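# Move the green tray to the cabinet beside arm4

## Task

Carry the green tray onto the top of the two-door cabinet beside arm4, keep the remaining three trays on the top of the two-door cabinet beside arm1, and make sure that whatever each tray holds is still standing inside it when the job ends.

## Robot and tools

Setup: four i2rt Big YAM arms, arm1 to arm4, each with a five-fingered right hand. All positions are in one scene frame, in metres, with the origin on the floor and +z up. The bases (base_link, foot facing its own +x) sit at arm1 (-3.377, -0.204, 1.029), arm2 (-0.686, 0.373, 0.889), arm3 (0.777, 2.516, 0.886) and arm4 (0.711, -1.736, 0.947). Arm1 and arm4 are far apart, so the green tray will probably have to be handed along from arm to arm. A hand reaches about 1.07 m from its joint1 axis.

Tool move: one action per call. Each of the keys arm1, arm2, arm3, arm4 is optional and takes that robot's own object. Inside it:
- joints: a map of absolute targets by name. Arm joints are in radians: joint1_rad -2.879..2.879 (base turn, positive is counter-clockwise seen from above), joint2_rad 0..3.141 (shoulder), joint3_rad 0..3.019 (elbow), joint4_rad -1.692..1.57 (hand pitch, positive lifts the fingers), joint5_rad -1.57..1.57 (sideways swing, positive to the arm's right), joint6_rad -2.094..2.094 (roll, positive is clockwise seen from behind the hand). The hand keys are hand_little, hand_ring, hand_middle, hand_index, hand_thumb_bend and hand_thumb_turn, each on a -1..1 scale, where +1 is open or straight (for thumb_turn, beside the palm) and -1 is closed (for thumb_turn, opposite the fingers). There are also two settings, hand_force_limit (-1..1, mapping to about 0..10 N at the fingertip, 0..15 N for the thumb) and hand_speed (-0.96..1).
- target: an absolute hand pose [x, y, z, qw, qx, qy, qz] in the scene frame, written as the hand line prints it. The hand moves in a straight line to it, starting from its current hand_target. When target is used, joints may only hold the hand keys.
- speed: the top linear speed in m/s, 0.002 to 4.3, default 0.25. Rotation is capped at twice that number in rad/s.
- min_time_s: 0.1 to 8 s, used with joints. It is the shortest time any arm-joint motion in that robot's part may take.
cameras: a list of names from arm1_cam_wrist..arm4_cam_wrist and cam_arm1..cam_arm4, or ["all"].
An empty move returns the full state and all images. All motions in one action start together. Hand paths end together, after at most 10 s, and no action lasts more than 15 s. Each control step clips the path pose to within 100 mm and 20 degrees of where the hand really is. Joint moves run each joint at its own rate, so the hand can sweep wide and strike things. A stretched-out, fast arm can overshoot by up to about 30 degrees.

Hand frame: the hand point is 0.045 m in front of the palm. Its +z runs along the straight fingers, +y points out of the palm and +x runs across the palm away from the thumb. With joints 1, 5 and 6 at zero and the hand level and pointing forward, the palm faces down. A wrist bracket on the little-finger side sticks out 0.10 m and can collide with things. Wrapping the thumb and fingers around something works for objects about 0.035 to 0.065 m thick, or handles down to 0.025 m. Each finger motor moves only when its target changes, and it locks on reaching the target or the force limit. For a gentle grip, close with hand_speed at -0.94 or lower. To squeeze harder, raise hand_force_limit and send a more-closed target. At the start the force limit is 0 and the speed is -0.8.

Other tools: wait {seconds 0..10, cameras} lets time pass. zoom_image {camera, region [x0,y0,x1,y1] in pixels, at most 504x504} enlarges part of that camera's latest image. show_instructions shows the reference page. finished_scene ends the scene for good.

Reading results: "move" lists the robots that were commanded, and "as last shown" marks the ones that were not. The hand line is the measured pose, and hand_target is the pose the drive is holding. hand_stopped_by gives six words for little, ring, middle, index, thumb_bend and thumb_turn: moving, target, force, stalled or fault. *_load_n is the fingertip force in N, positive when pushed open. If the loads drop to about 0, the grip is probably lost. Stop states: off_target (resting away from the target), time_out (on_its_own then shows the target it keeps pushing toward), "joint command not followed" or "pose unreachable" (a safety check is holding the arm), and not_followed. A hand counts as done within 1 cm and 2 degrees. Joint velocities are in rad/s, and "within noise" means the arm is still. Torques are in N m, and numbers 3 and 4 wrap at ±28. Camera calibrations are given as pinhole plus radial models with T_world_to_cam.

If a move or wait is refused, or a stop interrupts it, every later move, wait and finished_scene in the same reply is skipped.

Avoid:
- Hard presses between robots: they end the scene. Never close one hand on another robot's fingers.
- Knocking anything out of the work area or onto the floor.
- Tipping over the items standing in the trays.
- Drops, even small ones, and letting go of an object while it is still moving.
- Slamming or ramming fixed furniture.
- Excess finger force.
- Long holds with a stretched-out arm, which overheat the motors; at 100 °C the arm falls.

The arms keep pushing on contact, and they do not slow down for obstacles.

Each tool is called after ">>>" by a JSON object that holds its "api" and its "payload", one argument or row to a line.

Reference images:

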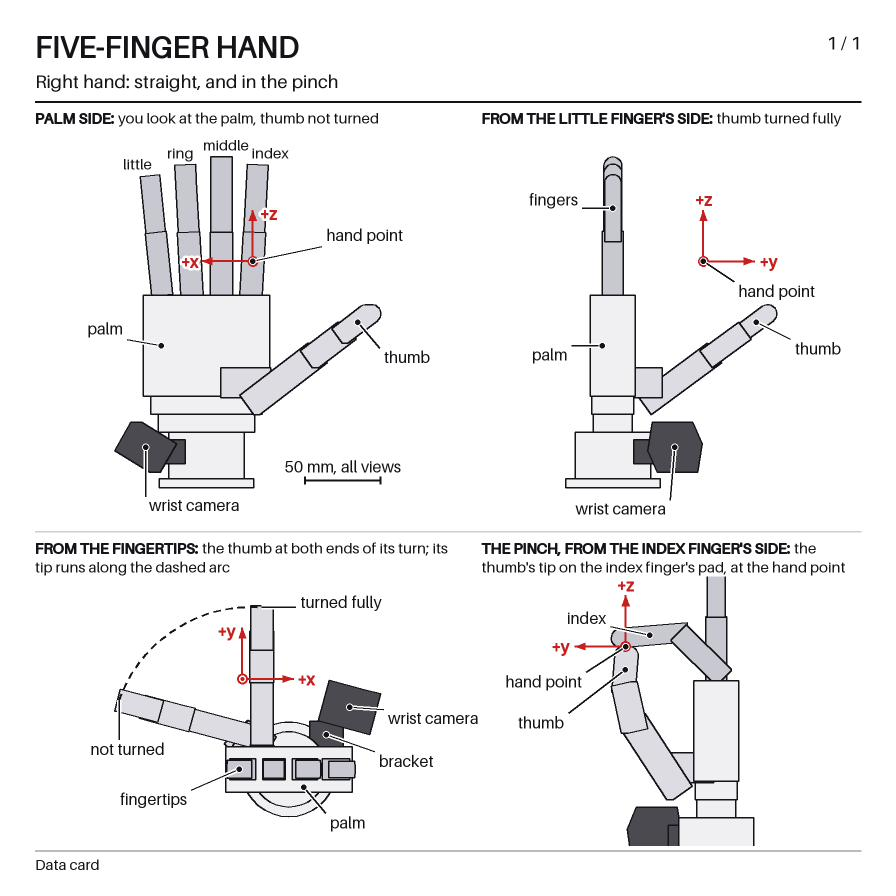

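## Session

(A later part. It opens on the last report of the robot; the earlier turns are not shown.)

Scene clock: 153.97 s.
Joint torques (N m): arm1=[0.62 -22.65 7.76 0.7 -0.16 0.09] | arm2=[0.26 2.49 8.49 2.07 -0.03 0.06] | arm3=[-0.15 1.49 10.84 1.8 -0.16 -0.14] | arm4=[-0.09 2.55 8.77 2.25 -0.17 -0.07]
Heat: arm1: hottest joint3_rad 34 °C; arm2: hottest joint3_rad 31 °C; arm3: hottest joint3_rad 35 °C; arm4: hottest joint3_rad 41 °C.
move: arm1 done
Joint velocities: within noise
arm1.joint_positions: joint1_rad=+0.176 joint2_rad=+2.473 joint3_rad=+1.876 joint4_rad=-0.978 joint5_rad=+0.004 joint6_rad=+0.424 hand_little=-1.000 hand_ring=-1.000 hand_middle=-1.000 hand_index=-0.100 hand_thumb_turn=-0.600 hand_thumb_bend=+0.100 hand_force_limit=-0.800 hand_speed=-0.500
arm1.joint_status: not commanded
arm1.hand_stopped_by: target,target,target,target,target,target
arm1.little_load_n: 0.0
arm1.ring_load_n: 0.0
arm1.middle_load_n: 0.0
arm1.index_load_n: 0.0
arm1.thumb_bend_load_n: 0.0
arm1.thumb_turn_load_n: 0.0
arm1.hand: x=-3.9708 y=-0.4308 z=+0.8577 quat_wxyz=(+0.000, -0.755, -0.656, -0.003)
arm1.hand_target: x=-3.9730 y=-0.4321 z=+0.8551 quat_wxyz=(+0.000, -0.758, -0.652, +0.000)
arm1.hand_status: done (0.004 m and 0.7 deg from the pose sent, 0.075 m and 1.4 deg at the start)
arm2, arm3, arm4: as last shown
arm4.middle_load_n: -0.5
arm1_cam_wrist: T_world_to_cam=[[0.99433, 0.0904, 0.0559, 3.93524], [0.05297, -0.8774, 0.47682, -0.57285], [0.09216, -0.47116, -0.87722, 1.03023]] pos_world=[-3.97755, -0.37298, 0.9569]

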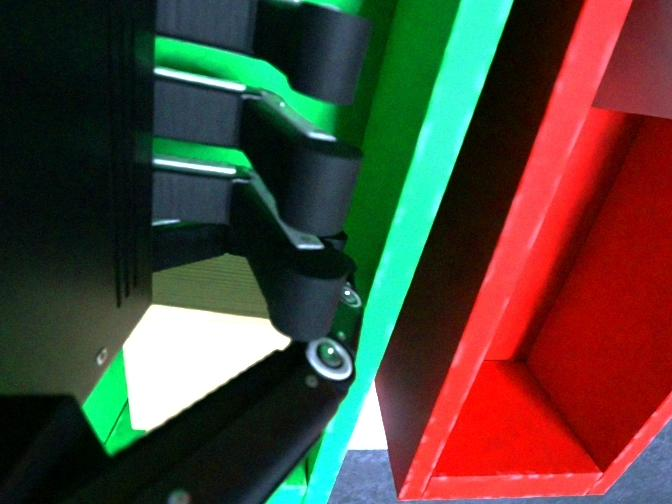

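>>> {"api": "move", "payload": {
  "arm1": {"target": [-3.966, -0.432, 0.833, 0, -0.7522, -0.6589, 0], "speed": 0.1},
  "cameras": ["arm1_cam_wrist"]
}}

>>> {"api": "zoom_image", "payload": {
  "camera": "arm1_cam_wrist",
  "region": [300, 180, 480, 360]
}}

>>> {"api": "zoom_image", "payload": {
  "camera": "arm1_cam_wrist",
  "region": [380, 0, 560, 180]
}}

Scene clock: 157.30 s.
Joint torques (N m): arm1=[1.2 -22.59 7.3 0.73 -0.15 -0.07] | arm2=[0.38 2.49 8.53 2.1 -0.03 0.06] | arm3=[-0.15 1.38 10.85 1.8 -0.16 -0.15] | arm4=[-0.15 2.55 8.79 2.26 -0.15 -0.07]
Heat: arm1: hottest joint2_rad 33 °C; arm2: hottest joint3_rad 31 °C; arm3: hottest joint3_rad 35 °C; arm4: hottest joint3_rad 41 °C.
move: arm1 done
Joint velocities: within noise
arm1.joint_positions: joint1_rad=+0.176 joint2_rad=+2.493 joint3_rad=+1.857 joint4_rad=-0.935 joint5_rad=+0.004 joint6_rad=+0.424 hand_little=-1.000 hand_ring=-1.000 hand_middle=-1.000 hand_index=-0.100 hand_thumb_turn=-0.600 hand_thumb_bend=+0.100 hand_force_limit=-0.800 hand_speed=-0.500
arm1.joint_status: not commanded
arm1.hand_stopped_by: target,target,target,target,target,target
arm1.little_load_n: 0.5
arm1.ring_load_n: 0.0
arm1.middle_load_n: 0.0
arm1.index_load_n: 0.0
arm1.thumb_bend_load_n: 0.0
arm1.thumb_turn_load_n: 0.0
arm1.hand: x=-3.9672 y=-0.4298 z=+0.8388 quat_wxyz=(+0.001, -0.755, -0.656, -0.001)
arm1.hand_target: x=-3.9659 y=-0.4320 z=+0.8331 quat_wxyz=(+0.000, -0.752, -0.659, +0.000)
arm1.hand_status: done (0.006 m and 0.5 deg from the pose sent, 0.025 m and 0.6 deg at the start)
arm2, arm3, arm4: as last shown
arm4.middle_load_n: 0.0
arm4.thumb_bend_load_n: 0.5
arm1_cam_wrist: T_world_to_cam=[[0.99459, 0.09051, 0.05102, 3.93774], [0.05528, -0.87673, 0.4778, -0.55448], [0.08798, -0.47239, -0.87699, 0.99655]] pos_world=[-3.97345, -0.37178, 0.938]

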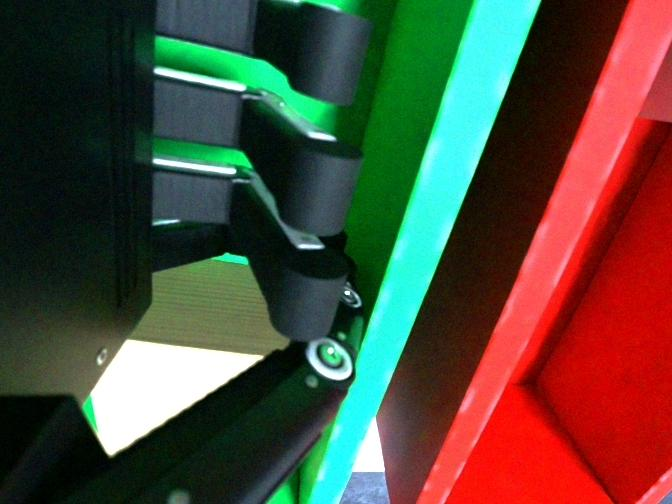

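Scaled by 2.800 from the camera's image (finer frame: 960x720).

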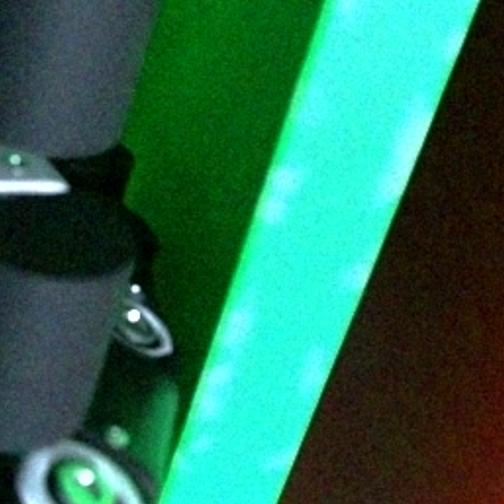

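Scaled by 2.800 from the camera's image (finer frame: 960x720).

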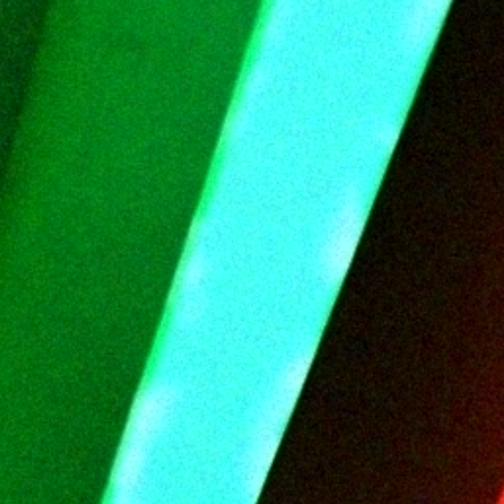

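>>> {"api": "move", "payload": {
  "arm1": {"target": [-3.965, -0.433, 0.814, 0, -0.7522, -0.6589, 0], "speed": 0.06},
  "cameras": ["arm1_cam_wrist", "cam_arm1"]
}}

>>> {"api": "zoom_image", "payload": {
  "camera": "arm1_cam_wrist",
  "region": [300, 180, 480, 360]
}}

Scene clock: 160.47 s.
Joint torques (N m): arm1=[1.32 -21.66 7.73 0.57 -0.14 -0.02] | arm2=[0.32 2.49 8.51 2.1 -0.03 0.06] | arm3=[-0.21 1.38 10.82 1.81 -0.17 -0.14] | arm4=[0.15 2.37 8.79 2.19 -0.14 -0.07]
Heat: arm1: hottest joint2_rad 33 °C; arm2: hottest joint3_rad 31 °C; arm3: hottest joint3_rad 35 °C; arm4: hottest joint3_rad 41 °C.
move: arm1 done
Joint velocities: within noise
arm1.joint_positions: joint1_rad=+0.176 joint2_rad=+2.521 joint3_rad=+1.857 joint4_rad=-0.902 joint5_rad=+0.004 joint6_rad=+0.424 hand_little=-1.000 hand_ring=-1.000 hand_middle=-1.000 hand_index=-0.100 hand_thumb_turn=-0.600 hand_thumb_bend=+0.100 hand_force_limit=-0.800 hand_speed=-0.500
arm1.joint_status: not commanded
arm1.hand_stopped_by: target,target,target,target,target,target
arm1.little_load_n: 0.0
arm1.ring_load_n: 0.0
arm1.middle_load_n: 0.0
arm1.index_load_n: 0.0
arm1.thumb_bend_load_n: -0.5
arm1.thumb_turn_load_n: 0.0
arm1.hand: x=-3.9665 y=-0.4295 z=+0.8201 quat_wxyz=(+0.002, -0.755, -0.656, +0.001)
arm1.hand_target: x=-3.9648 y=-0.4330 z=+0.8140 quat_wxyz=(+0.000, -0.752, -0.659, +0.000)
arm1.hand_status: done (0.007 m and 0.5 deg from the pose sent, 0.025 m and 0.5 deg at the start)
arm2, arm3, arm4: as last shown
arm2.little_load_n: -0.5
arm2.middle_load_n: -0.5
arm3.thumb_bend_load_n: 0.5
arm4.thumb_bend_load_n: 0.0
arm1_cam_wrist: T_world_to_cam=[[0.99477, 0.09054, 0.04732, 3.9418], [0.05699, -0.87623, 0.4785, -0.53894], [0.08479, -0.4733, -0.87681, 0.96695]] pos_world=[-3.97244, -0.37148, 0.91919]

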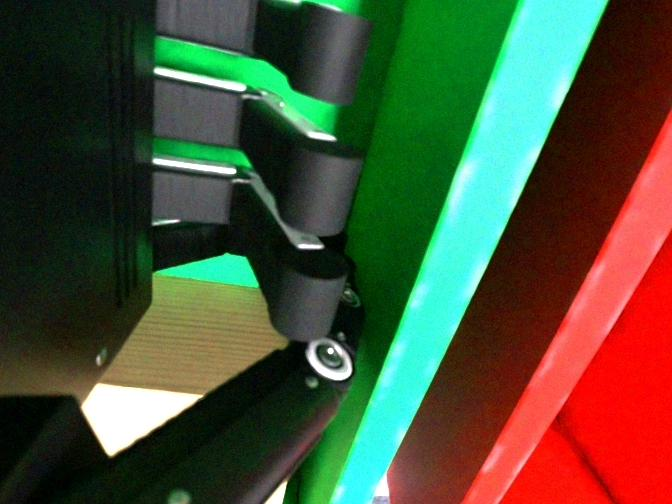

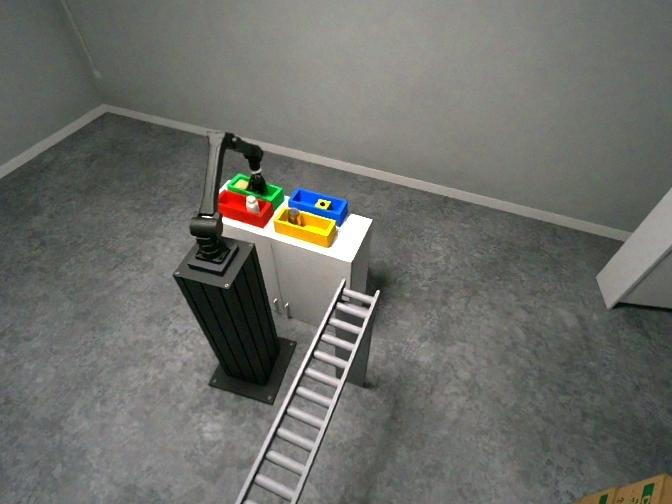

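Scaled by 2.800 from the camera's image (finer frame: 960x720).

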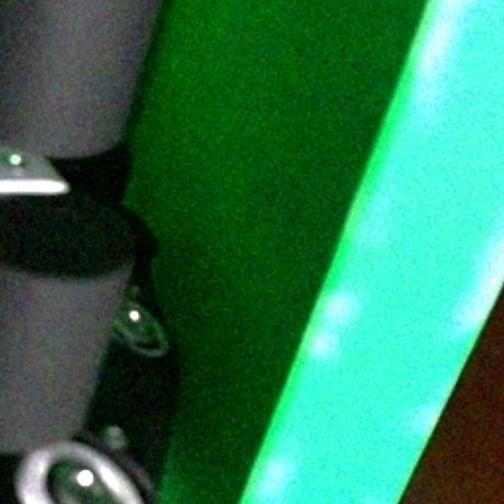

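>>> {"api": "move", "payload": {
  "arm1": {"joints": {"hand_speed": -0.7, "hand_thumb_bend": 0.45}},
  "cameras": ["arm1_cam_wrist"]
}}

Scene clock: 162.03 s.
Joint torques (N m): arm1=[1.32 -21.95 7.71 0.49 -0.17 0] | arm2=[0.26 2.43 8.51 2.09 -0.04 0.06] | arm3=[-0.21 1.38 10.84 1.78 -0.17 -0.15] | arm4=[0.21 2.43 8.83 2.22 -0.16 -0.1]
Heat: arm1: hottest joint2_rad 33 °C; arm2: hottest joint3_rad 31 °C; arm3: hottest joint3_rad 35 °C; arm4: hottest joint3_rad 41 °C.
move: arm1 off_target
Joint velocities: within noise
arm1.joint_positions: joint1_rad=+0.176 joint2_rad=+2.521 joint3_rad=+1.857 joint4_rad=-0.900 joint5_rad=+0.004 joint6_rad=+0.419 hand_little=-1.000 hand_ring=-1.000 hand_middle=-1.000 hand_index=-0.100 hand_thumb_turn=-0.600 hand_thumb_bend=+0.364 hand_force_limit=-0.800 hand_speed=-0.700
arm1.joint_status: hand_thumb_bend off_target (ended at +0.364, target +0.450); the others done
arm1.hand_stopped_by: target,target,target,target,stalled,target
arm1.little_load_n: 0.0
arm1.ring_load_n: 0.0
arm1.middle_load_n: 0.5
arm1.index_load_n: 0.0
arm1.thumb_bend_load_n: -20.0
arm1.thumb_turn_load_n: 2.5
arm1.hand: x=-3.9668 y=-0.4294 z=+0.8200 quat_wxyz=(+0.003, -0.753, -0.658, +0.002)
arm1.hand_target: x=-3.9648 y=-0.4330 z=+0.8140 quat_wxyz=(+0.000, -0.752, -0.659, +0.000)
arm1.hand_status: not commanded
arm2, arm3, arm4: as last shown
arm2.little_load_n: 0.0
arm2.middle_load_n: 0.0
arm3.middle_load_n: -0.5
arm3.thumb_bend_load_n: 0.0
arm1_cam_wrist: T_world_to_cam=[[0.99442, 0.09516, 0.04549, 3.94421], [0.0619, -0.87572, 0.47884, -0.51942], [0.08541, -0.47335, -0.87672, 0.9693]] pos_world=[-3.97284, -0.37138, 0.91909]

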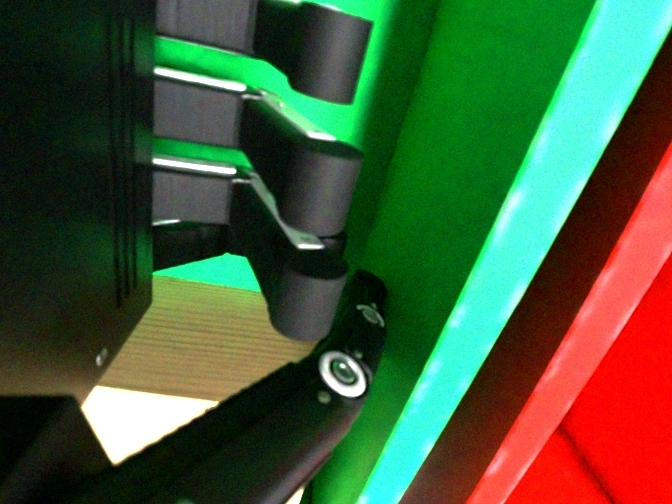

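>>> {"api": "move", "payload": {
  "arm1": {"target": [-3.974, -0.434, 0.860, 0.0064, -0.7522, -0.6589, 0.0060], "speed": 0.04},
  "cameras": ["arm1_cam_wrist", "cam_arm1"]
}}

>>> {"api": "zoom_image", "payload": {
  "camera": "cam_arm1",
  "region": [215, 155, 295, 225]
}}

Scene clock: 165.47 s.
Joint torques (N m): arm1=[1.03 -27.63 7.72 -0.36 -0.13 -0.03] | arm2=[0.21 2.43 8.5 2.07 -0.04 0.06] | arm3=[-0.21 1.38 10.84 1.8 -0.17 -0.14] | arm4=[-0.03 2.43 8.8 2.28 -0.16 -0.09]
Heat: arm1: hottest joint2_rad 33 °C; arm2: hottest joint3_rad 31 °C; arm3: hottest joint3_rad 35 °C; arm4: hottest joint3_rad 41 °C.
move: arm1 off_target
Joint velocities: within noise
arm1.joint_positions: joint1_rad=+0.176 joint2_rad=+2.514 joint3_rad=+1.857 joint4_rad=-0.938 joint5_rad=+0.009 joint6_rad=+0.419 hand_little=-1.000 hand_ring=-1.000 hand_middle=-1.000 hand_index=-0.100 hand_thumb_turn=-0.600 hand_thumb_bend=+0.364 hand_force_limit=-0.800 hand_speed=-0.700
arm1.joint_status: not commanded
arm1.hand_stopped_by: target,target,target,target,stalled,target
arm1.little_load_n: 0.0
arm1.ring_load_n: 0.0
arm1.middle_load_n: 0.0
arm1.index_load_n: 0.0
arm1.thumb_bend_load_n: -17.0
arm1.thumb_turn_load_n: 2.0
arm1.hand: x=-3.9598 y=-0.4262 z=+0.8260 quat_wxyz=(-0.001, -0.753, -0.658, -0.013)
arm1.hand_target: x=-3.9734 y=-0.4340 z=+0.8592 quat_wxyz=(+0.006, -0.752, -0.659, +0.006)
arm1.hand_status: off_target (0.038 m and 2.4 deg from the pose sent, 0.041 m and 0.7 deg at the start)
arm2, arm3, arm4: as last shown
arm4.thumb_turn_load_n: -0.5
arm1_cam_wrist: T_world_to_cam=[[0.99276, 0.09442, 0.07428, 3.90593], [0.0489, -0.88237, 0.46802, -0.56525], [0.10973, -0.46099, -0.88059, 1.08041]] pos_world=[-3.96856, -0.36948, 0.9258]

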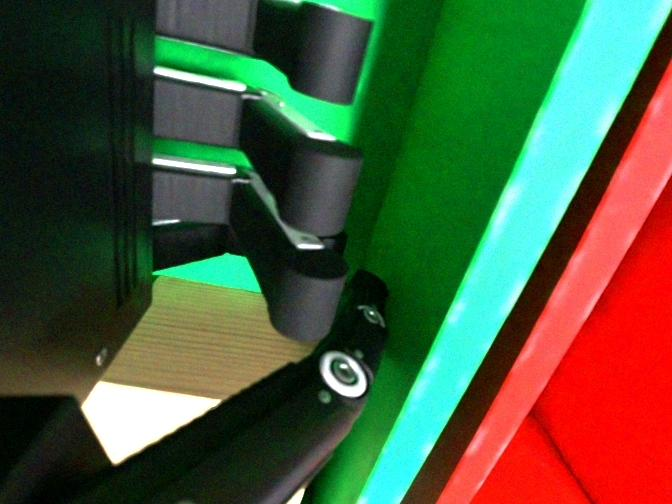

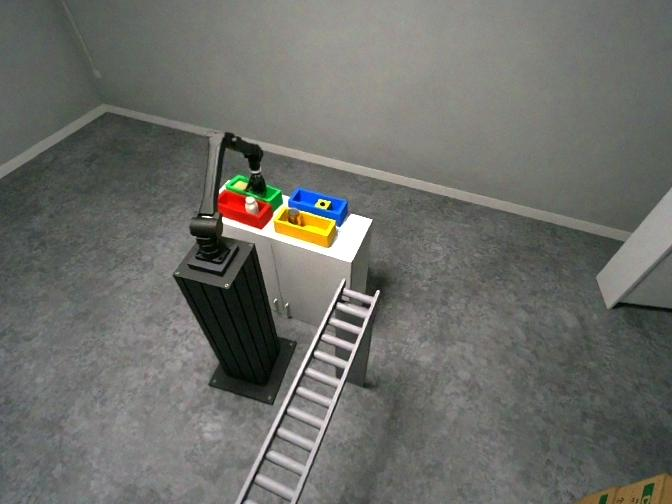

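Scaled by 6.300 from the camera's image (finer frame: 960x720).

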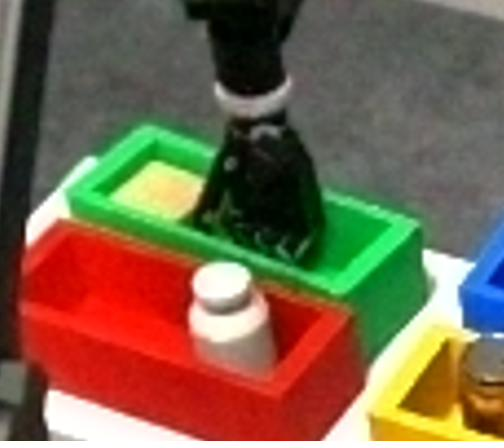

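>>> {"api": "move", "payload": {
  "arm1": {"target": [-3.990, -0.436, 0.915, 0.0150, -0.7518, -0.6588, 0.0140], "speed": 0.05},
  "cameras": ["arm1_cam_wrist", "cam_arm1"]
}}

>>> {"api": "zoom_image", "payload": {
  "camera": "cam_arm1",
  "region": [215, 145, 305, 225]
}}

Scene clock: 167.70 s.
Joint torques (N m): arm1=[1.2 -24.94 10.93 0.18 0.11 -0.01] | arm2=[0.15 2.49 8.5 2.07 -0.03 0.06] | arm3=[-0.21 1.49 10.84 1.8 -0.17 -0.14] | arm4=[-0.15 2.49 8.83 2.3 -0.15 -0.08]
Heat: arm1: hottest joint2_rad 33 °C; arm2: hottest joint3_rad 31 °C; arm3: hottest joint3_rad 35 °C; arm4: hottest joint3_rad 41 °C.
move: arm1 off_target
Joint velocities: within noise
arm1.joint_positions: joint1_rad=+0.176 joint2_rad=+2.421 joint3_rad=+1.876 joint4_rad=-1.037 joint5_rad=+0.012 joint6_rad=+0.418 hand_little=-1.000 hand_ring=-1.000 hand_middle=-1.000 hand_index=-0.100 hand_thumb_turn=-0.600 hand_thumb_bend=+0.369 hand_force_limit=-0.800 hand_speed=-0.700
arm1.joint_status: not commanded
arm1.hand_stopped_by: target,target,target,target,stalled,target
arm1.little_load_n: 0.0
arm1.ring_load_n: 0.0
arm1.middle_load_n: 0.0
arm1.index_load_n: 0.0
arm1.thumb_bend_load_n: 0.0
arm1.thumb_turn_load_n: 0.0
arm1.hand: x=-3.9699 y=-0.4285 z=+0.8915 quat_wxyz=(+0.003, -0.753, -0.658, -0.008)
arm1.hand_target: x=-3.9891 y=-0.4359 z=+0.9154 quat_wxyz=(+0.015, -0.752, -0.659, +0.014)
arm1.hand_status: off_target (0.032 m and 2.9 deg from the pose sent, 0.094 m and 3.6 deg at the start)
arm2, arm3, arm4: as last shown
arm3.middle_load_n: 0.0
arm4.little_load_n: 0.5
arm4.thumb_turn_load_n: 0.0
arm1_cam_wrist: T_world_to_cam=[[0.99353, 0.09523, 0.06182, 3.92585], [0.05544, -0.8821, 0.46779, -0.57116], [0.09908, -0.46134, -0.88168, 1.09657]] pos_world=[-3.97745, -0.37178, 0.9913]

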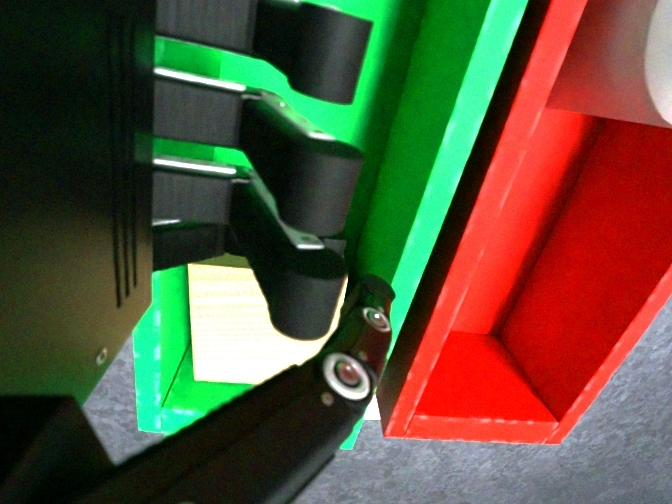

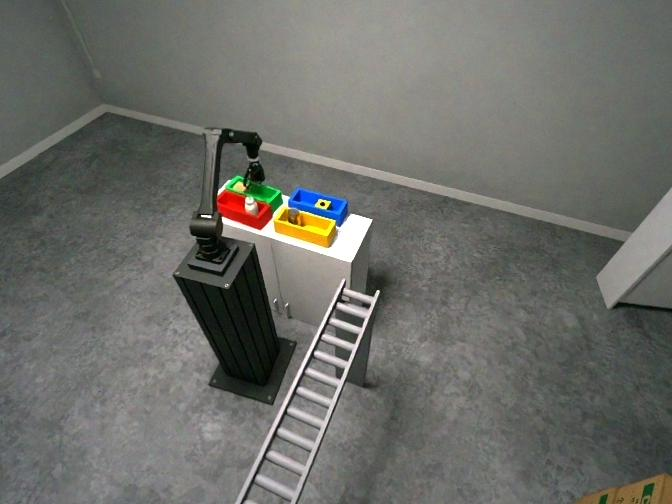

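Scaled by 5.600 from the camera's image (finer frame: 960x720).

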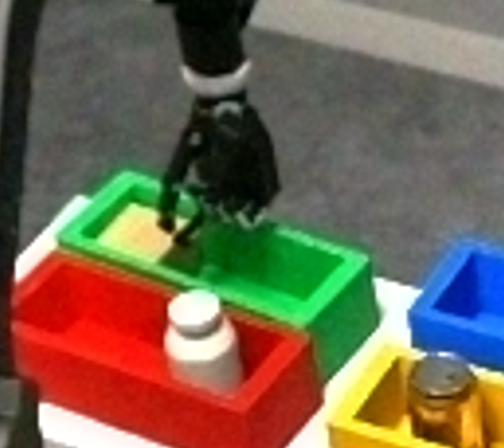

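>>> {"api": "move", "payload": {
  "arm1": {"target": [-3.972, -0.434, 0.93, 0, -0.7522, -0.6589, 0], "speed": 0.1, "joints": {"hand_speed": -0.3, "hand_force_limit": -0.7, "hand_thumb_bend": 0.1}},
  "cameras": ["arm1_cam_wrist", "cam_arm1"]
}}

>>> {"api": "zoom_image", "payload": {
  "camera": "arm1_cam_wrist",
  "region": [130, 0, 530, 400]
}}

>>> {"api": "zoom_image", "payload": {
  "camera": "cam_arm1",
  "region": [215, 155, 295, 225]
}}

Scene clock: 178.23 s.
Joint torques (N m): arm1=[1.08 -24.53 8.42 0.03 -0.2 -0.01] | arm2=[0.26 2.49 8.53 2.09 -0.03 0.06] | arm3=[-0.21 1.44 10.82 1.8 -0.17 -0.15] | arm4=[-0.03 2.61 8.76 2.25 -0.16 -0.07]
Heat: arm1: hottest joint2_rad 33 °C; arm2: hottest joint3_rad 31 °C; arm3: hottest joint3_rad 35 °C; arm4: hottest joint3_rad 41 °C.
move: arm1 off_target
Joint velocities: within noise
arm1.joint_positions: joint1_rad=+0.176 joint2_rad=+2.383 joint3_rad=+1.876 joint4_rad=-1.079 joint5_rad=+0.004 joint6_rad=+0.418 hand_little=-1.000 hand_ring=-1.000 hand_middle=-1.000 hand_index=-0.100 hand_thumb_turn=-0.600 hand_thumb_bend=+0.100 hand_force_limit=-0.700 hand_speed=-0.300
arm1.joint_status: all done
arm1.hand_stopped_by: target,target,target,target,target,target
arm1.little_load_n: 0.0
arm1.ring_load_n: 0.0
arm1.middle_load_n: 0.0
arm1.index_load_n: 0.0
arm1.thumb_bend_load_n: 0.0
arm1.thumb_turn_load_n: 0.0
arm1.hand: x=-3.9683 y=-0.4297 z=+0.9175 quat_wxyz=(-0.002, -0.753, -0.658, -0.008)
arm1.hand_target: x=-3.9719 y=-0.4340 z=+0.9298 quat_wxyz=(+0.000, -0.752, -0.659, +0.000)
arm1.hand_status: off_target (0.014 m and 0.9 deg from the pose sent, 0.039 m and 1.0 deg at the start)
arm2.joint_positions: joint1_rad=-0.115 joint2_rad=+0.632 joint3_rad=+1.457 joint4_rad=-1.336 joint5_rad=-0.006 joint6_rad=-1.089 hand_little=+1.000 hand_ring=+1.000 hand_middle=+1.000 hand_index=+1.000 hand_thumb_turn=+1.000 hand_thumb_bend=+1.000 hand_force_limit=+0.000 hand_speed=-0.800
arm2.joint_status: not commanded
arm2.hand_stopped_by: target,target,target,target,target,target
arm2.little_load_n: 0.0
arm2.ring_load_n: 0.0
arm2.middle_load_n: 0.0
arm2.index_load_n: 0.0
arm2.thumb_bend_load_n: -0.5
arm2.thumb_turn_load_n: 0.0
arm2.hand: x=-0.9011 y=+0.4269 z=+1.4009 quat_wxyz=(+0.497, -0.231, -0.829, +0.109)
arm2.hand_target: x=-0.8995 y=+0.4269 z=+1.4096 quat_wxyz=(+0.506, -0.230, -0.824, +0.111)
arm2.hand_status: not commanded
arm3.joint_positions: joint1_rad=-0.251 joint2_rad=+0.638 joint3_rad=+1.377 joint4_rad=-1.217 joint5_rad=-0.253 joint6_rad=-1.341 hand_little=+1.000 hand_ring=+1.000 hand_middle=+1.000 hand_index=+1.000 hand_thumb_turn=+1.000 hand_thumb_bend=+1.000 hand_force_limit=+0.000 hand_speed=-0.800
arm3.joint_status: not commanded
arm3.hand_stopped_by: target,target,target,target,target,target
arm3.little_load_n: 0.0
arm3.ring_load_n: 0.0
arm3.middle_load_n: 0.0
arm3.index_load_n: 0.0
arm3.thumb_bend_load_n: 0.0
arm3.thumb_turn_load_n: 0.0
arm3.hand: x=+1.0338 y=+2.5864 z=+1.3871 quat_wxyz=(-0.229, +0.848, +0.082, +0.471)
arm3.hand_target: x=+1.0328 y=+2.5862 z=+1.3993 quat_wxyz=(-0.231, +0.841, +0.083, +0.483)
arm3.hand_status: not commanded
arm4.joint_positions: joint1_rad=+0.305 joint2_rad=+0.619 joint3_rad=+1.418 joint4_rad=-1.163 joint5_rad=-0.192 joint6_rad=-1.236 hand_little=+1.000 hand_ring=+1.000 hand_middle=+1.000 hand_index=+1.000 hand_thumb_turn=+1.000 hand_thumb_bend=+1.000 hand_force_limit=+0.000 hand_speed=-0.800
arm4.joint_status: not commanded
arm4.hand_stopped_by: target,target,target,target,target,target
arm4.little_load_n: -0.5
arm4.ring_load_n: 0.0
arm4.middle_load_n: 0.0
arm4.index_load_n: 0.0
arm4.thumb_bend_load_n: 0.0
arm4.thumb_turn_load_n: 0.0
arm4.hand: x=+0.9621 y=-1.7985 z=+1.4826 quat_wxyz=(-0.127, +0.805, -0.160, +0.557)
arm4.hand_target: x=+0.9600 y=-1.7983 z=+1.4922 quat_wxyz=(-0.128, +0.800, -0.158, +0.565)
arm4.hand_status: not commanded
arm1_cam_wrist: T_world_to_cam=[[0.99324, 0.09554, 0.06593, 3.918], [0.05302, -0.87866, 0.47449, -0.59879], [0.10326, -0.46779, -0.87779, 1.12908]] pos_world=[-3.97635, -0.37228, 1.0169]

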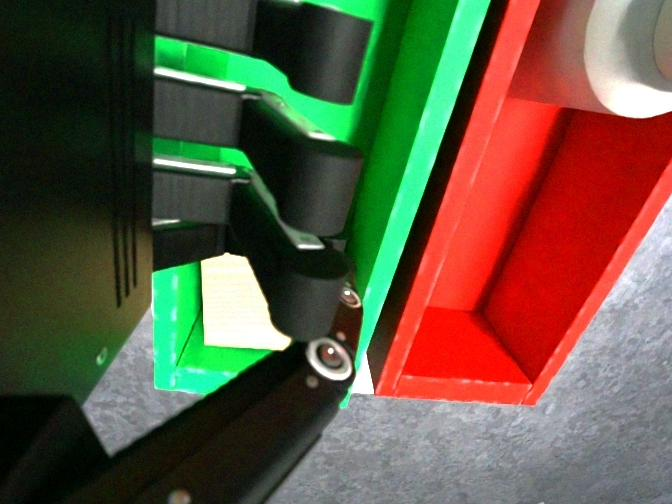

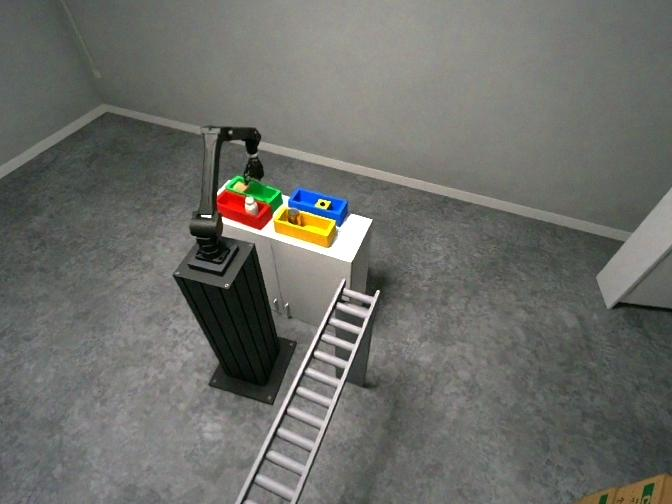

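Scaled by 1.260 from the camera's image (finer frame: 960x720).

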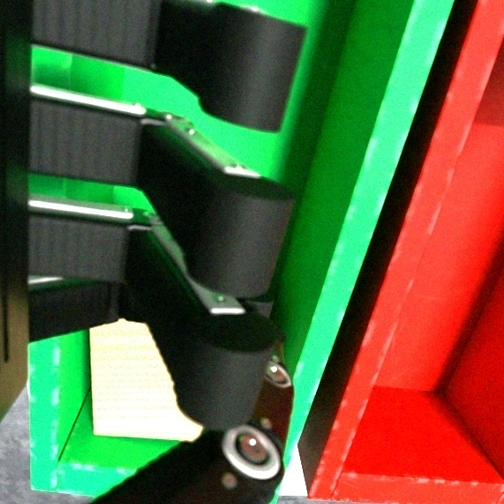

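Scaled by 6.300 from the camera's image (finer frame: 960x720).

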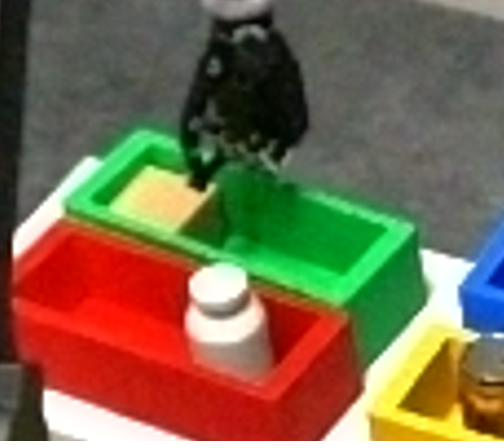

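>>> {"api": "move", "payload": {
  "arm1": {"target": [-3.950, -0.433, 0.850, 0, -0.7489, -0.6626, 0], "speed": 0.1},
  "cameras": ["arm1_cam_wrist"]
}}

>>> {"api": "zoom_image", "payload": {
  "camera": "arm1_cam_wrist",
  "region": [300, 180, 480, 360]
}}

>>> {"api": "zoom_image", "payload": {
  "camera": "arm1_cam_wrist",
  "region": [380, 0, 560, 180]
}}

Scene clock: 182.67 s.
Joint torques (N m): arm1=[1.49 -22.18 7.45 0.79 -0.16 -0.01] | arm2=[0.26 2.49 8.53 2.09 -0.03 0.05] | arm3=[-0.15 1.38 10.86 1.81 -0.16 -0.14] | arm4=[0.09 2.67 8.84 2.19 -0.18 -0.09]
Heat: arm1: hottest joint2_rad 33 °C; arm2: hottest joint3_rad 31 °C; arm3: hottest joint3_rad 35 °C; arm4: hottest joint3_rad 42 °C.
move: arm1 done
Joint velocities: within noise
arm1.joint_positions: joint1_rad=+0.176 joint2_rad=+2.435 joint3_rad=+1.778 joint4_rad=-0.920 joint5_rad=+0.004 joint6_rad=+0.418 hand_little=-1.000 hand_ring=-1.000 hand_middle=-1.000 hand_index=-0.100 hand_thumb_turn=-0.600 hand_thumb_bend=+0.100 hand_force_limit=-0.700 hand_speed=-0.300
arm1.joint_status: not commanded
arm1.hand_stopped_by: target,target,target,target,target,target
arm1.little_load_n: 0.0
arm1.ring_load_n: 0.0
arm1.middle_load_n: 0.0
arm1.index_load_n: 0.0
arm1.thumb_bend_load_n: 0.0
arm1.thumb_turn_load_n: 0.0
arm1.hand: x=-3.9506 y=-0.4246 z=+0.8521 quat_wxyz=(+0.000, -0.753, -0.658, -0.004)
arm1.hand_target: x=-3.9498 y=-0.4330 z=+0.8501 quat_wxyz=(+0.000, -0.749, -0.663, +0.000)
arm1.hand_status: done (0.009 m and 0.8 deg from the pose sent, 0.070 m and 1.2 deg at the start)
arm2, arm3, arm4: as last shown
arm2.middle_load_n: -0.5
arm2.thumb_bend_load_n: 0.0
arm3.middle_load_n: -0.5
arm4.little_load_n: 0.0
arm4.ring_load_n: -0.5
arm1_cam_wrist: T_world_to_cam=[[0.99378, 0.09568, 0.057, 3.9141], [0.05716, -0.87743, 0.47629, -0.54881], [0.09558, -0.47007, -0.87744, 1.04063]] pos_world=[-3.95785, -0.36688, 0.9514]

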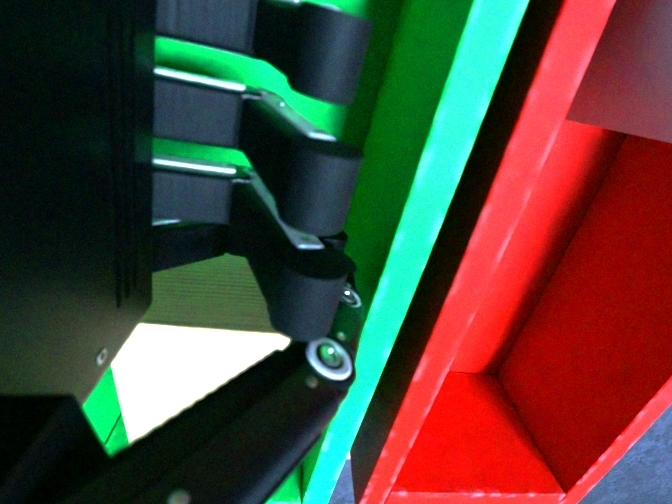

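Scaled by 2.800 from the camera's image (finer frame: 960x720).

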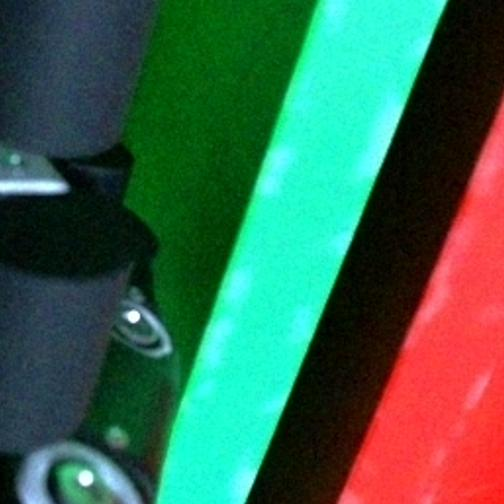

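Scaled by 2.800 from the camera's image (finer frame: 960x720).

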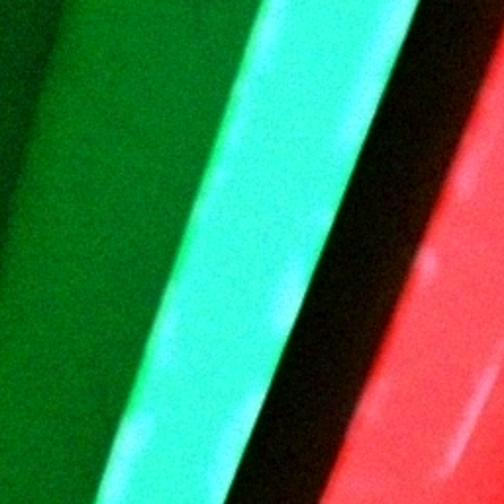

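>>> {"api": "move", "payload": {
  "arm1": {"target": [-3.946, -0.436, 0.830, 0, -0.7489, -0.6626, 0], "speed": 0.06}
}}

>>> {"api": "move", "payload": {
  "arm1": {"target": [-3.945, -0.436, 0.813, 0, -0.7489, -0.6626, 0], "speed": 0.06},
  "cameras": ["arm1_cam_wrist"]
}}

>>> {"api": "zoom_image", "payload": {
  "camera": "arm1_cam_wrist",
  "region": [300, 180, 480, 360]
}}

Scene clock: 184.57 s.
Joint torques (N m): arm1=[2.02 -21.77 7.01 0.77 -0.16 0.07] | arm2=[0.32 2.49 8.51 2.1 -0.03 0.06] | arm3=[-0.21 1.44 10.84 1.78 -0.17 -0.14] | arm4=[-0.03 2.37 8.83 2.25 -0.16 -0.07]
Heat: arm1: hottest joint2_rad 33 °C; arm2: hottest joint3_rad 31 °C; arm3: hottest joint3_rad 35 °C; arm4: hottest joint3_rad 42 °C.
move: arm1 off_target
Joint velocities: within noise
arm1.joint_positions: joint1_rad=+0.180 joint2_rad=+2.458 joint3_rad=+1.775 joint4_rad=-0.885 joint5_rad=+0.004 joint6_rad=+0.418 hand_little=-1.000 hand_ring=-1.000 hand_middle=-1.000 hand_index=-0.100 hand_thumb_turn=-0.600 hand_thumb_bend=+0.100 hand_force_limit=-0.700 hand_speed=-0.300
arm1.joint_status: not commanded
arm1.hand_stopped_by: target,target,target,target,target,target
arm1.little_load_n: 0.0
arm1.ring_load_n: 0.0
arm1.middle_load_n: 0.0
arm1.index_load_n: 0.0
arm1.thumb_bend_load_n: 0.0
arm1.thumb_turn_load_n: 0.0
arm1.hand: x=-3.9500 y=-0.4269 z=+0.8362 quat_wxyz=(+0.002, -0.752, -0.660, +0.000)
arm1.hand_target: x=-3.9459 y=-0.4358 z=+0.8302 quat_wxyz=(+0.000, -0.749, -0.663, +0.000)
arm1.hand_status: off_target (0.012 m and 0.5 deg from the pose sent, 0.025 m and 0.8 deg at the start)
arm2, arm3, arm4: as last shown
arm2.middle_load_n: 0.0
arm2.index_load_n: -0.5
arm3.middle_load_n: 0.0
arm4.ring_load_n: 0.0
pictures: none

Scene clock: 185.60 s.
Joint torques (N m): arm1=[1.96 -21.89 7.15 0.7 -0.18 0.05] | arm2=[0.32 2.49 8.5 2.09 -0.03 0.06] | arm3=[-0.21 1.44 10.84 1.8 -0.17 -0.15] | arm4=[0.09 2.73 8.8 2.24 -0.17 -0.07]
Heat: arm1: hottest joint2_rad 33 °C; arm2: hottest joint3_rad 31 °C; arm3: hottest joint3_rad 35 °C; arm4: hottest joint3_rad 42 °C.
move: arm1 off_target
Joint velocities: within noise
arm1.joint_positions: joint1_rad=+0.180 joint2_rad=+2.487 joint3_rad=+1.775 joint4_rad=-0.859 joint5_rad=+0.004 joint6_rad=+0.418 hand_little=-1.000 hand_ring=-1.000 hand_middle=-1.000 hand_index=-0.100 hand_thumb_turn=-0.600 hand_thumb_bend=+0.100 hand_force_limit=-0.700 hand_speed=-0.300
arm1.joint_status: not commanded
arm1.hand_stopped_by: target,target,target,target,target,target
arm1.little_load_n: 0.0
arm1.ring_load_n: 0.0
arm1.middle_load_n: 0.0
arm1.index_load_n: 0.0
arm1.thumb_bend_load_n: 0.0
arm1.thumb_turn_load_n: 0.5
arm1.hand: x=-3.9473 y=-0.4263 z=+0.8178 quat_wxyz=(+0.001, -0.752, -0.660, -0.002)
arm1.hand_target: x=-3.9449 y=-0.4359 z=+0.8131 quat_wxyz=(+0.000, -0.749, -0.663, +0.000)
arm1.hand_status: off_target (0.011 m and 0.5 deg from the pose sent, 0.025 m and 0.5 deg at the start)
arm2, arm3, arm4: as last shown
arm2.index_load_n: 0.0
arm2.thumb_turn_load_n: -0.5
arm1_cam_wrist: T_world_to_cam=[[0.9936, 0.09996, 0.0525, 3.91764], [0.06297, -0.87657, 0.47713, -0.51156], [0.09372, -0.47077, -0.87726, 1.00164]] pos_world=[-3.95425, -0.36848, 0.9171]

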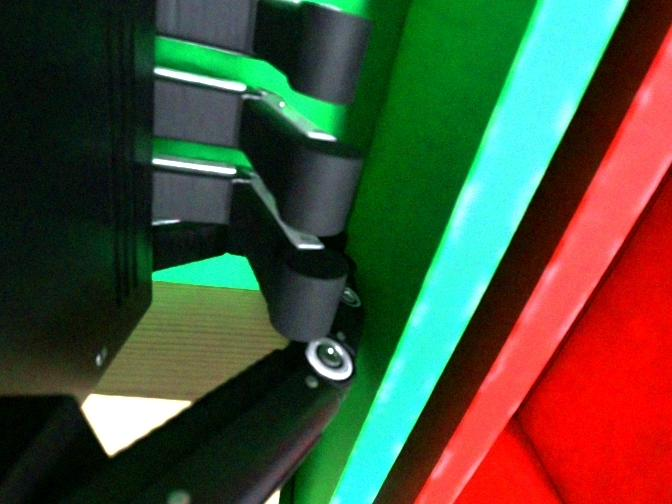

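Scaled by 2.800 from the camera's image (finer frame: 960x720).

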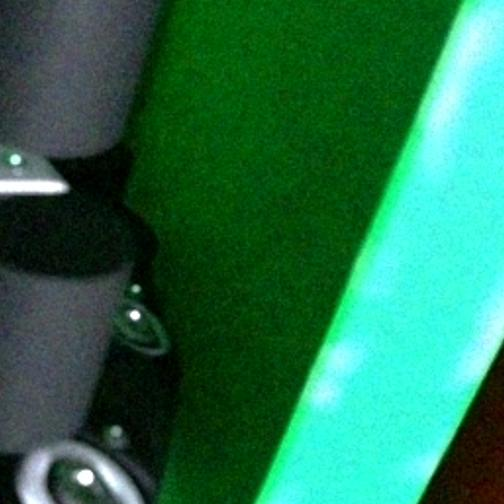

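>>> {"api": "move", "payload": {
  "arm1": {"joints": {"hand_speed": -0.7, "hand_thumb_bend": 0.45}}
}}

>>> {"api": "move", "payload": {
  "arm1": {"target": [-3.975, -0.436, 0.820, 0, -0.7489, -0.6626, 0], "speed": 0.05},
  "cameras": ["arm1_cam_wrist"]
}}

Scene clock: 187.30 s.
Joint torques (N m): arm1=[1.96 -21.6 7.28 0.46 -0.16 0.06] | arm2=[0.32 2.49 8.53 2.09 -0.03 0.06] | arm3=[-0.21 1.44 10.84 1.81 -0.16 -0.15] | arm4=[-0.09 2.37 8.76 2.28 -0.15 -0.08]
Heat: arm1: hottest joint2_rad 33 °C; arm2: hottest joint3_rad 31 °C; arm3: hottest joint3_rad 35 °C; arm4: hottest joint3_rad 42 °C.
move: arm1 off_target
Joint velocities: within noise
arm1.joint_positions: joint1_rad=+0.180 joint2_rad=+2.487 joint3_rad=+1.775 joint4_rad=-0.852 joint5_rad=+0.004 joint6_rad=+0.417 hand_little=-1.000 hand_ring=-1.000 hand_middle=-1.000 hand_index=-0.100 hand_thumb_turn=-0.600 hand_thumb_bend=+0.364 hand_force_limit=-0.700 hand_speed=-0.700
arm1.joint_status: hand_thumb_bend off_target (ended at +0.364, target +0.450); the others done
arm1.hand_stopped_by: target,target,target,target,stalled,target
arm1.little_load_n: 0.0
arm1.ring_load_n: 0.0
arm1.middle_load_n: 0.5
arm1.index_load_n: 0.0
arm1.thumb_bend_load_n: -20.0
arm1.thumb_turn_load_n: 0.0
arm1.hand: x=-3.9492 y=-0.4268 z=+0.8175 quat_wxyz=(+0.003, -0.751, -0.660, +0.002)
arm1.hand_target: x=-3.9449 y=-0.4359 z=+0.8131 quat_wxyz=(+0.000, -0.749, -0.663, +0.000)
arm1.hand_status: not commanded
arm2, arm3, arm4: as last shown
arm2.thumb_turn_load_n: 0.0
pictures: none

Scene clock: 188.50 s.
Joint torques (N m): arm1=[0.85 -21.36 10.22 0.13 -0.15 -0.06] | arm2=[0.15 2.49 8.53 2.07 -0.04 0.06] | arm3=[-0.21 1.38 10.84 1.8 -0.17 -0.14] | arm4=[-0.09 2.61 8.85 2.21 -0.16 -0.08]
Heat: arm1: hottest joint2_rad 33 °C; arm2: hottest joint3_rad 31 °C; arm3: hottest joint3_rad 35 °C; arm4: hottest joint3_rad 42 °C.
move: arm1 off_target
Joint velocities: within noise
arm1.joint_positions: joint1_rad=+0.180 joint2_rad=+2.532 joint3_rad=+1.877 joint4_rad=-0.927 joint5_rad=+0.004 joint6_rad=+0.417 hand_little=-1.000 hand_ring=-1.000 hand_middle=-1.000 hand_index=-0.100 hand_thumb_turn=-0.600 hand_thumb_bend=+0.364 hand_force_limit=-0.700 hand_speed=-0.700
arm1.joint_status: not commanded
arm1.hand_stopped_by: target,target,target,target,stalled,target
arm1.little_load_n: 0.0
arm1.ring_load_n: 0.5
arm1.middle_load_n: 0.0
arm1.index_load_n: 0.0
arm1.thumb_bend_load_n: -20.0
arm1.thumb_turn_load_n: 0.0
arm1.hand: x=-3.9653 y=-0.4316 z=+0.8198 quat_wxyz=(-0.001, -0.751, -0.660, -0.006)
arm1.hand_target: x=-3.9747 y=-0.4359 z=+0.8202 quat_wxyz=(+0.000, -0.749, -0.663, +0.000)
arm1.hand_status: off_target (0.011 m and 0.8 deg from the pose sent, 0.028 m and 0.6 deg at the start)
arm2, arm3, arm4: as last shown
arm4.middle_load_n: 0.5
arm1_cam_wrist: T_world_to_cam=[[0.993, 0.1006, 0.06183, 3.92625], [0.05933, -0.87777, 0.47539, -0.52961], [0.1021, -0.4684, -0.8776, 1.03714]] pos_world=[-3.97325, -0.37408, 0.9192]

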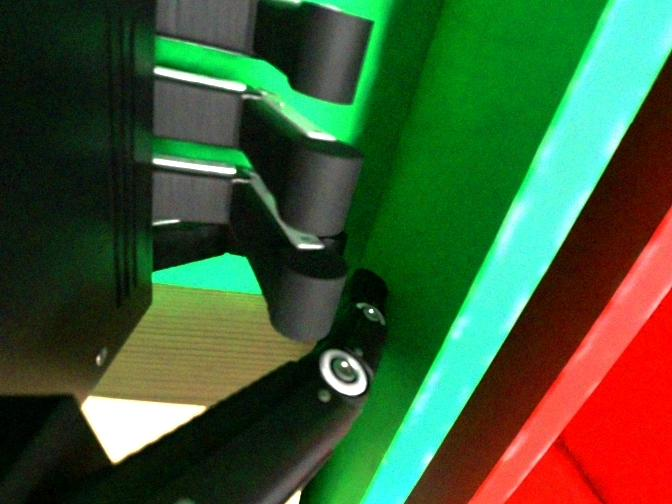

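>>> {"api": "move", "payload": {
  "arm1": {"target": [-3.978, -0.436, 0.845, 0.0090, -0.7489, -0.6626, 0.0080], "speed": 0.05},
  "cameras": ["arm1_cam_wrist"]
}}

>>> {"api": "move", "payload": {
  "arm1": {"joints": {"hand_speed": -0.7, "hand_thumb_bend": 0.5}}
}}

Scene clock: 189.80 s.
Joint torques (N m): arm1=[0.91 -26.34 7.94 0.02 0.08 -0.06] | arm2=[0.21 2.49 8.53 2.07 -0.04 0.06] | arm3=[-0.21 1.44 10.84 1.81 -0.17 -0.14] | arm4=[0.15 2.32 8.8 2.21 -0.19 -0.09]
Heat: arm1: hottest joint2_rad 33 °C; arm2: hottest joint3_rad 31 °C; arm3: hottest joint3_rad 35 °C; arm4: hottest joint3_rad 42 °C.
move: arm1 off_target
Joint velocities: within noise
arm1.joint_positions: joint1_rad=+0.180 joint2_rad=+2.531 joint3_rad=+1.877 joint4_rad=-0.930 joint5_rad=+0.008 joint6_rad=+0.417 hand_little=-1.000 hand_ring=-1.000 hand_middle=-1.000 hand_index=-0.100 hand_thumb_turn=-0.600 hand_thumb_bend=+0.364 hand_force_limit=-0.700 hand_speed=-0.700
arm1.joint_status: not commanded
arm1.hand_stopped_by: target,target,target,target,stalled,target
arm1.little_load_n: 0.0
arm1.ring_load_n: 0.0
arm1.middle_load_n: 0.0
arm1.index_load_n: 0.5
arm1.thumb_bend_load_n: -20.0
arm1.thumb_turn_load_n: 0.0
arm1.hand: x=-3.9650 y=-0.4307 z=+0.8202 quat_wxyz=(+0.001, -0.751, -0.660, -0.008)
arm1.hand_target: x=-3.9775 y=-0.4359 z=+0.8446 quat_wxyz=(+0.009, -0.749, -0.663, +0.008)
arm1.hand_status: off_target (0.028 m and 2.1 deg from the pose sent, 0.029 m and 2.0 deg at the start)
arm2, arm3, arm4: as last shown
arm4.middle_load_n: 0.0
arm1_cam_wrist: T_world_to_cam=[[0.99294, 0.1003, 0.06333, 3.92422], [0.05884, -0.88003, 0.47126, -0.52847], [0.103, -0.46421, -0.87972, 1.04495]] pos_world=[-3.97305, -0.37358, 0.9198]

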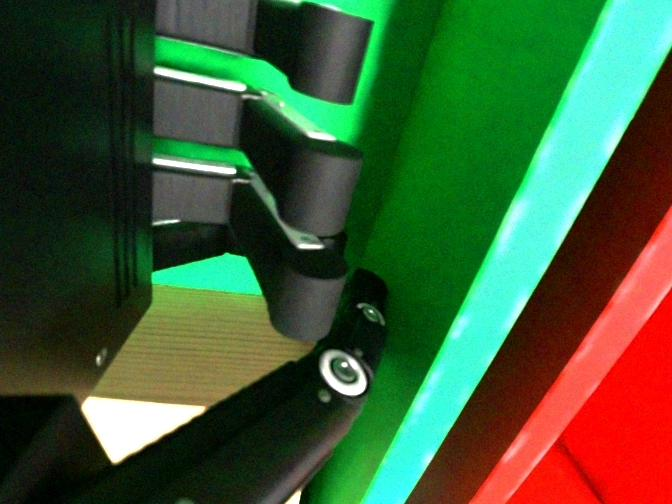

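Scene clock: 190.67 s.
Joint torques (N m): arm1=[1.03 -26.75 7.94 -0.01 0.06 -0.05] | arm2=[0.26 2.55 8.5 2.1 -0.03 0.06] | arm3=[-0.21 1.38 10.84 1.8 -0.17 -0.14] | arm4=[0.09 2.37 8.84 2.24 -0.15 -0.07]
Heat: arm1: hottest joint2_rad 33 °C; arm2: hottest joint3_rad 31 °C; arm3: hottest joint3_rad 35 °C; arm4: hottest joint3_rad 42 °C.
move: arm1 off_target
Joint velocities: within noise
arm1.joint_positions: joint1_rad=+0.180 joint2_rad=+2.531 joint3_rad=+1.877 joint4_rad=-0.930 joint5_rad=+0.008 joint6_rad=+0.417 hand_little=-1.000 hand_ring=-1.000 hand_middle=-1.000 hand_index=-0.100 hand_thumb_turn=-0.600 hand_thumb_bend=+0.364 hand_force_limit=-0.700 hand_speed=-0.700
arm1.joint_status: hand_thumb_bend off_target (ended at +0.364, target +0.500); the others done
arm1.hand_stopped_by: target,target,target,target,stalled,target
arm1.little_load_n: 0.0
arm1.ring_load_n: 0.0
arm1.middle_load_n: 0.0
arm1.index_load_n: 0.0
arm1.thumb_bend_load_n: -20.0
arm1.thumb_turn_load_n: 0.0
arm1.hand: x=-3.9650 y=-0.4307 z=+0.8202 quat_wxyz=(+0.001, -0.751, -0.660, -0.008)
arm1.hand_target: x=-3.9775 y=-0.4359 z=+0.8446 quat_wxyz=(+0.009, -0.749, -0.663, +0.008)
arm1.hand_status: not commanded
arm2, arm3, arm4: as last shown
pictures: none


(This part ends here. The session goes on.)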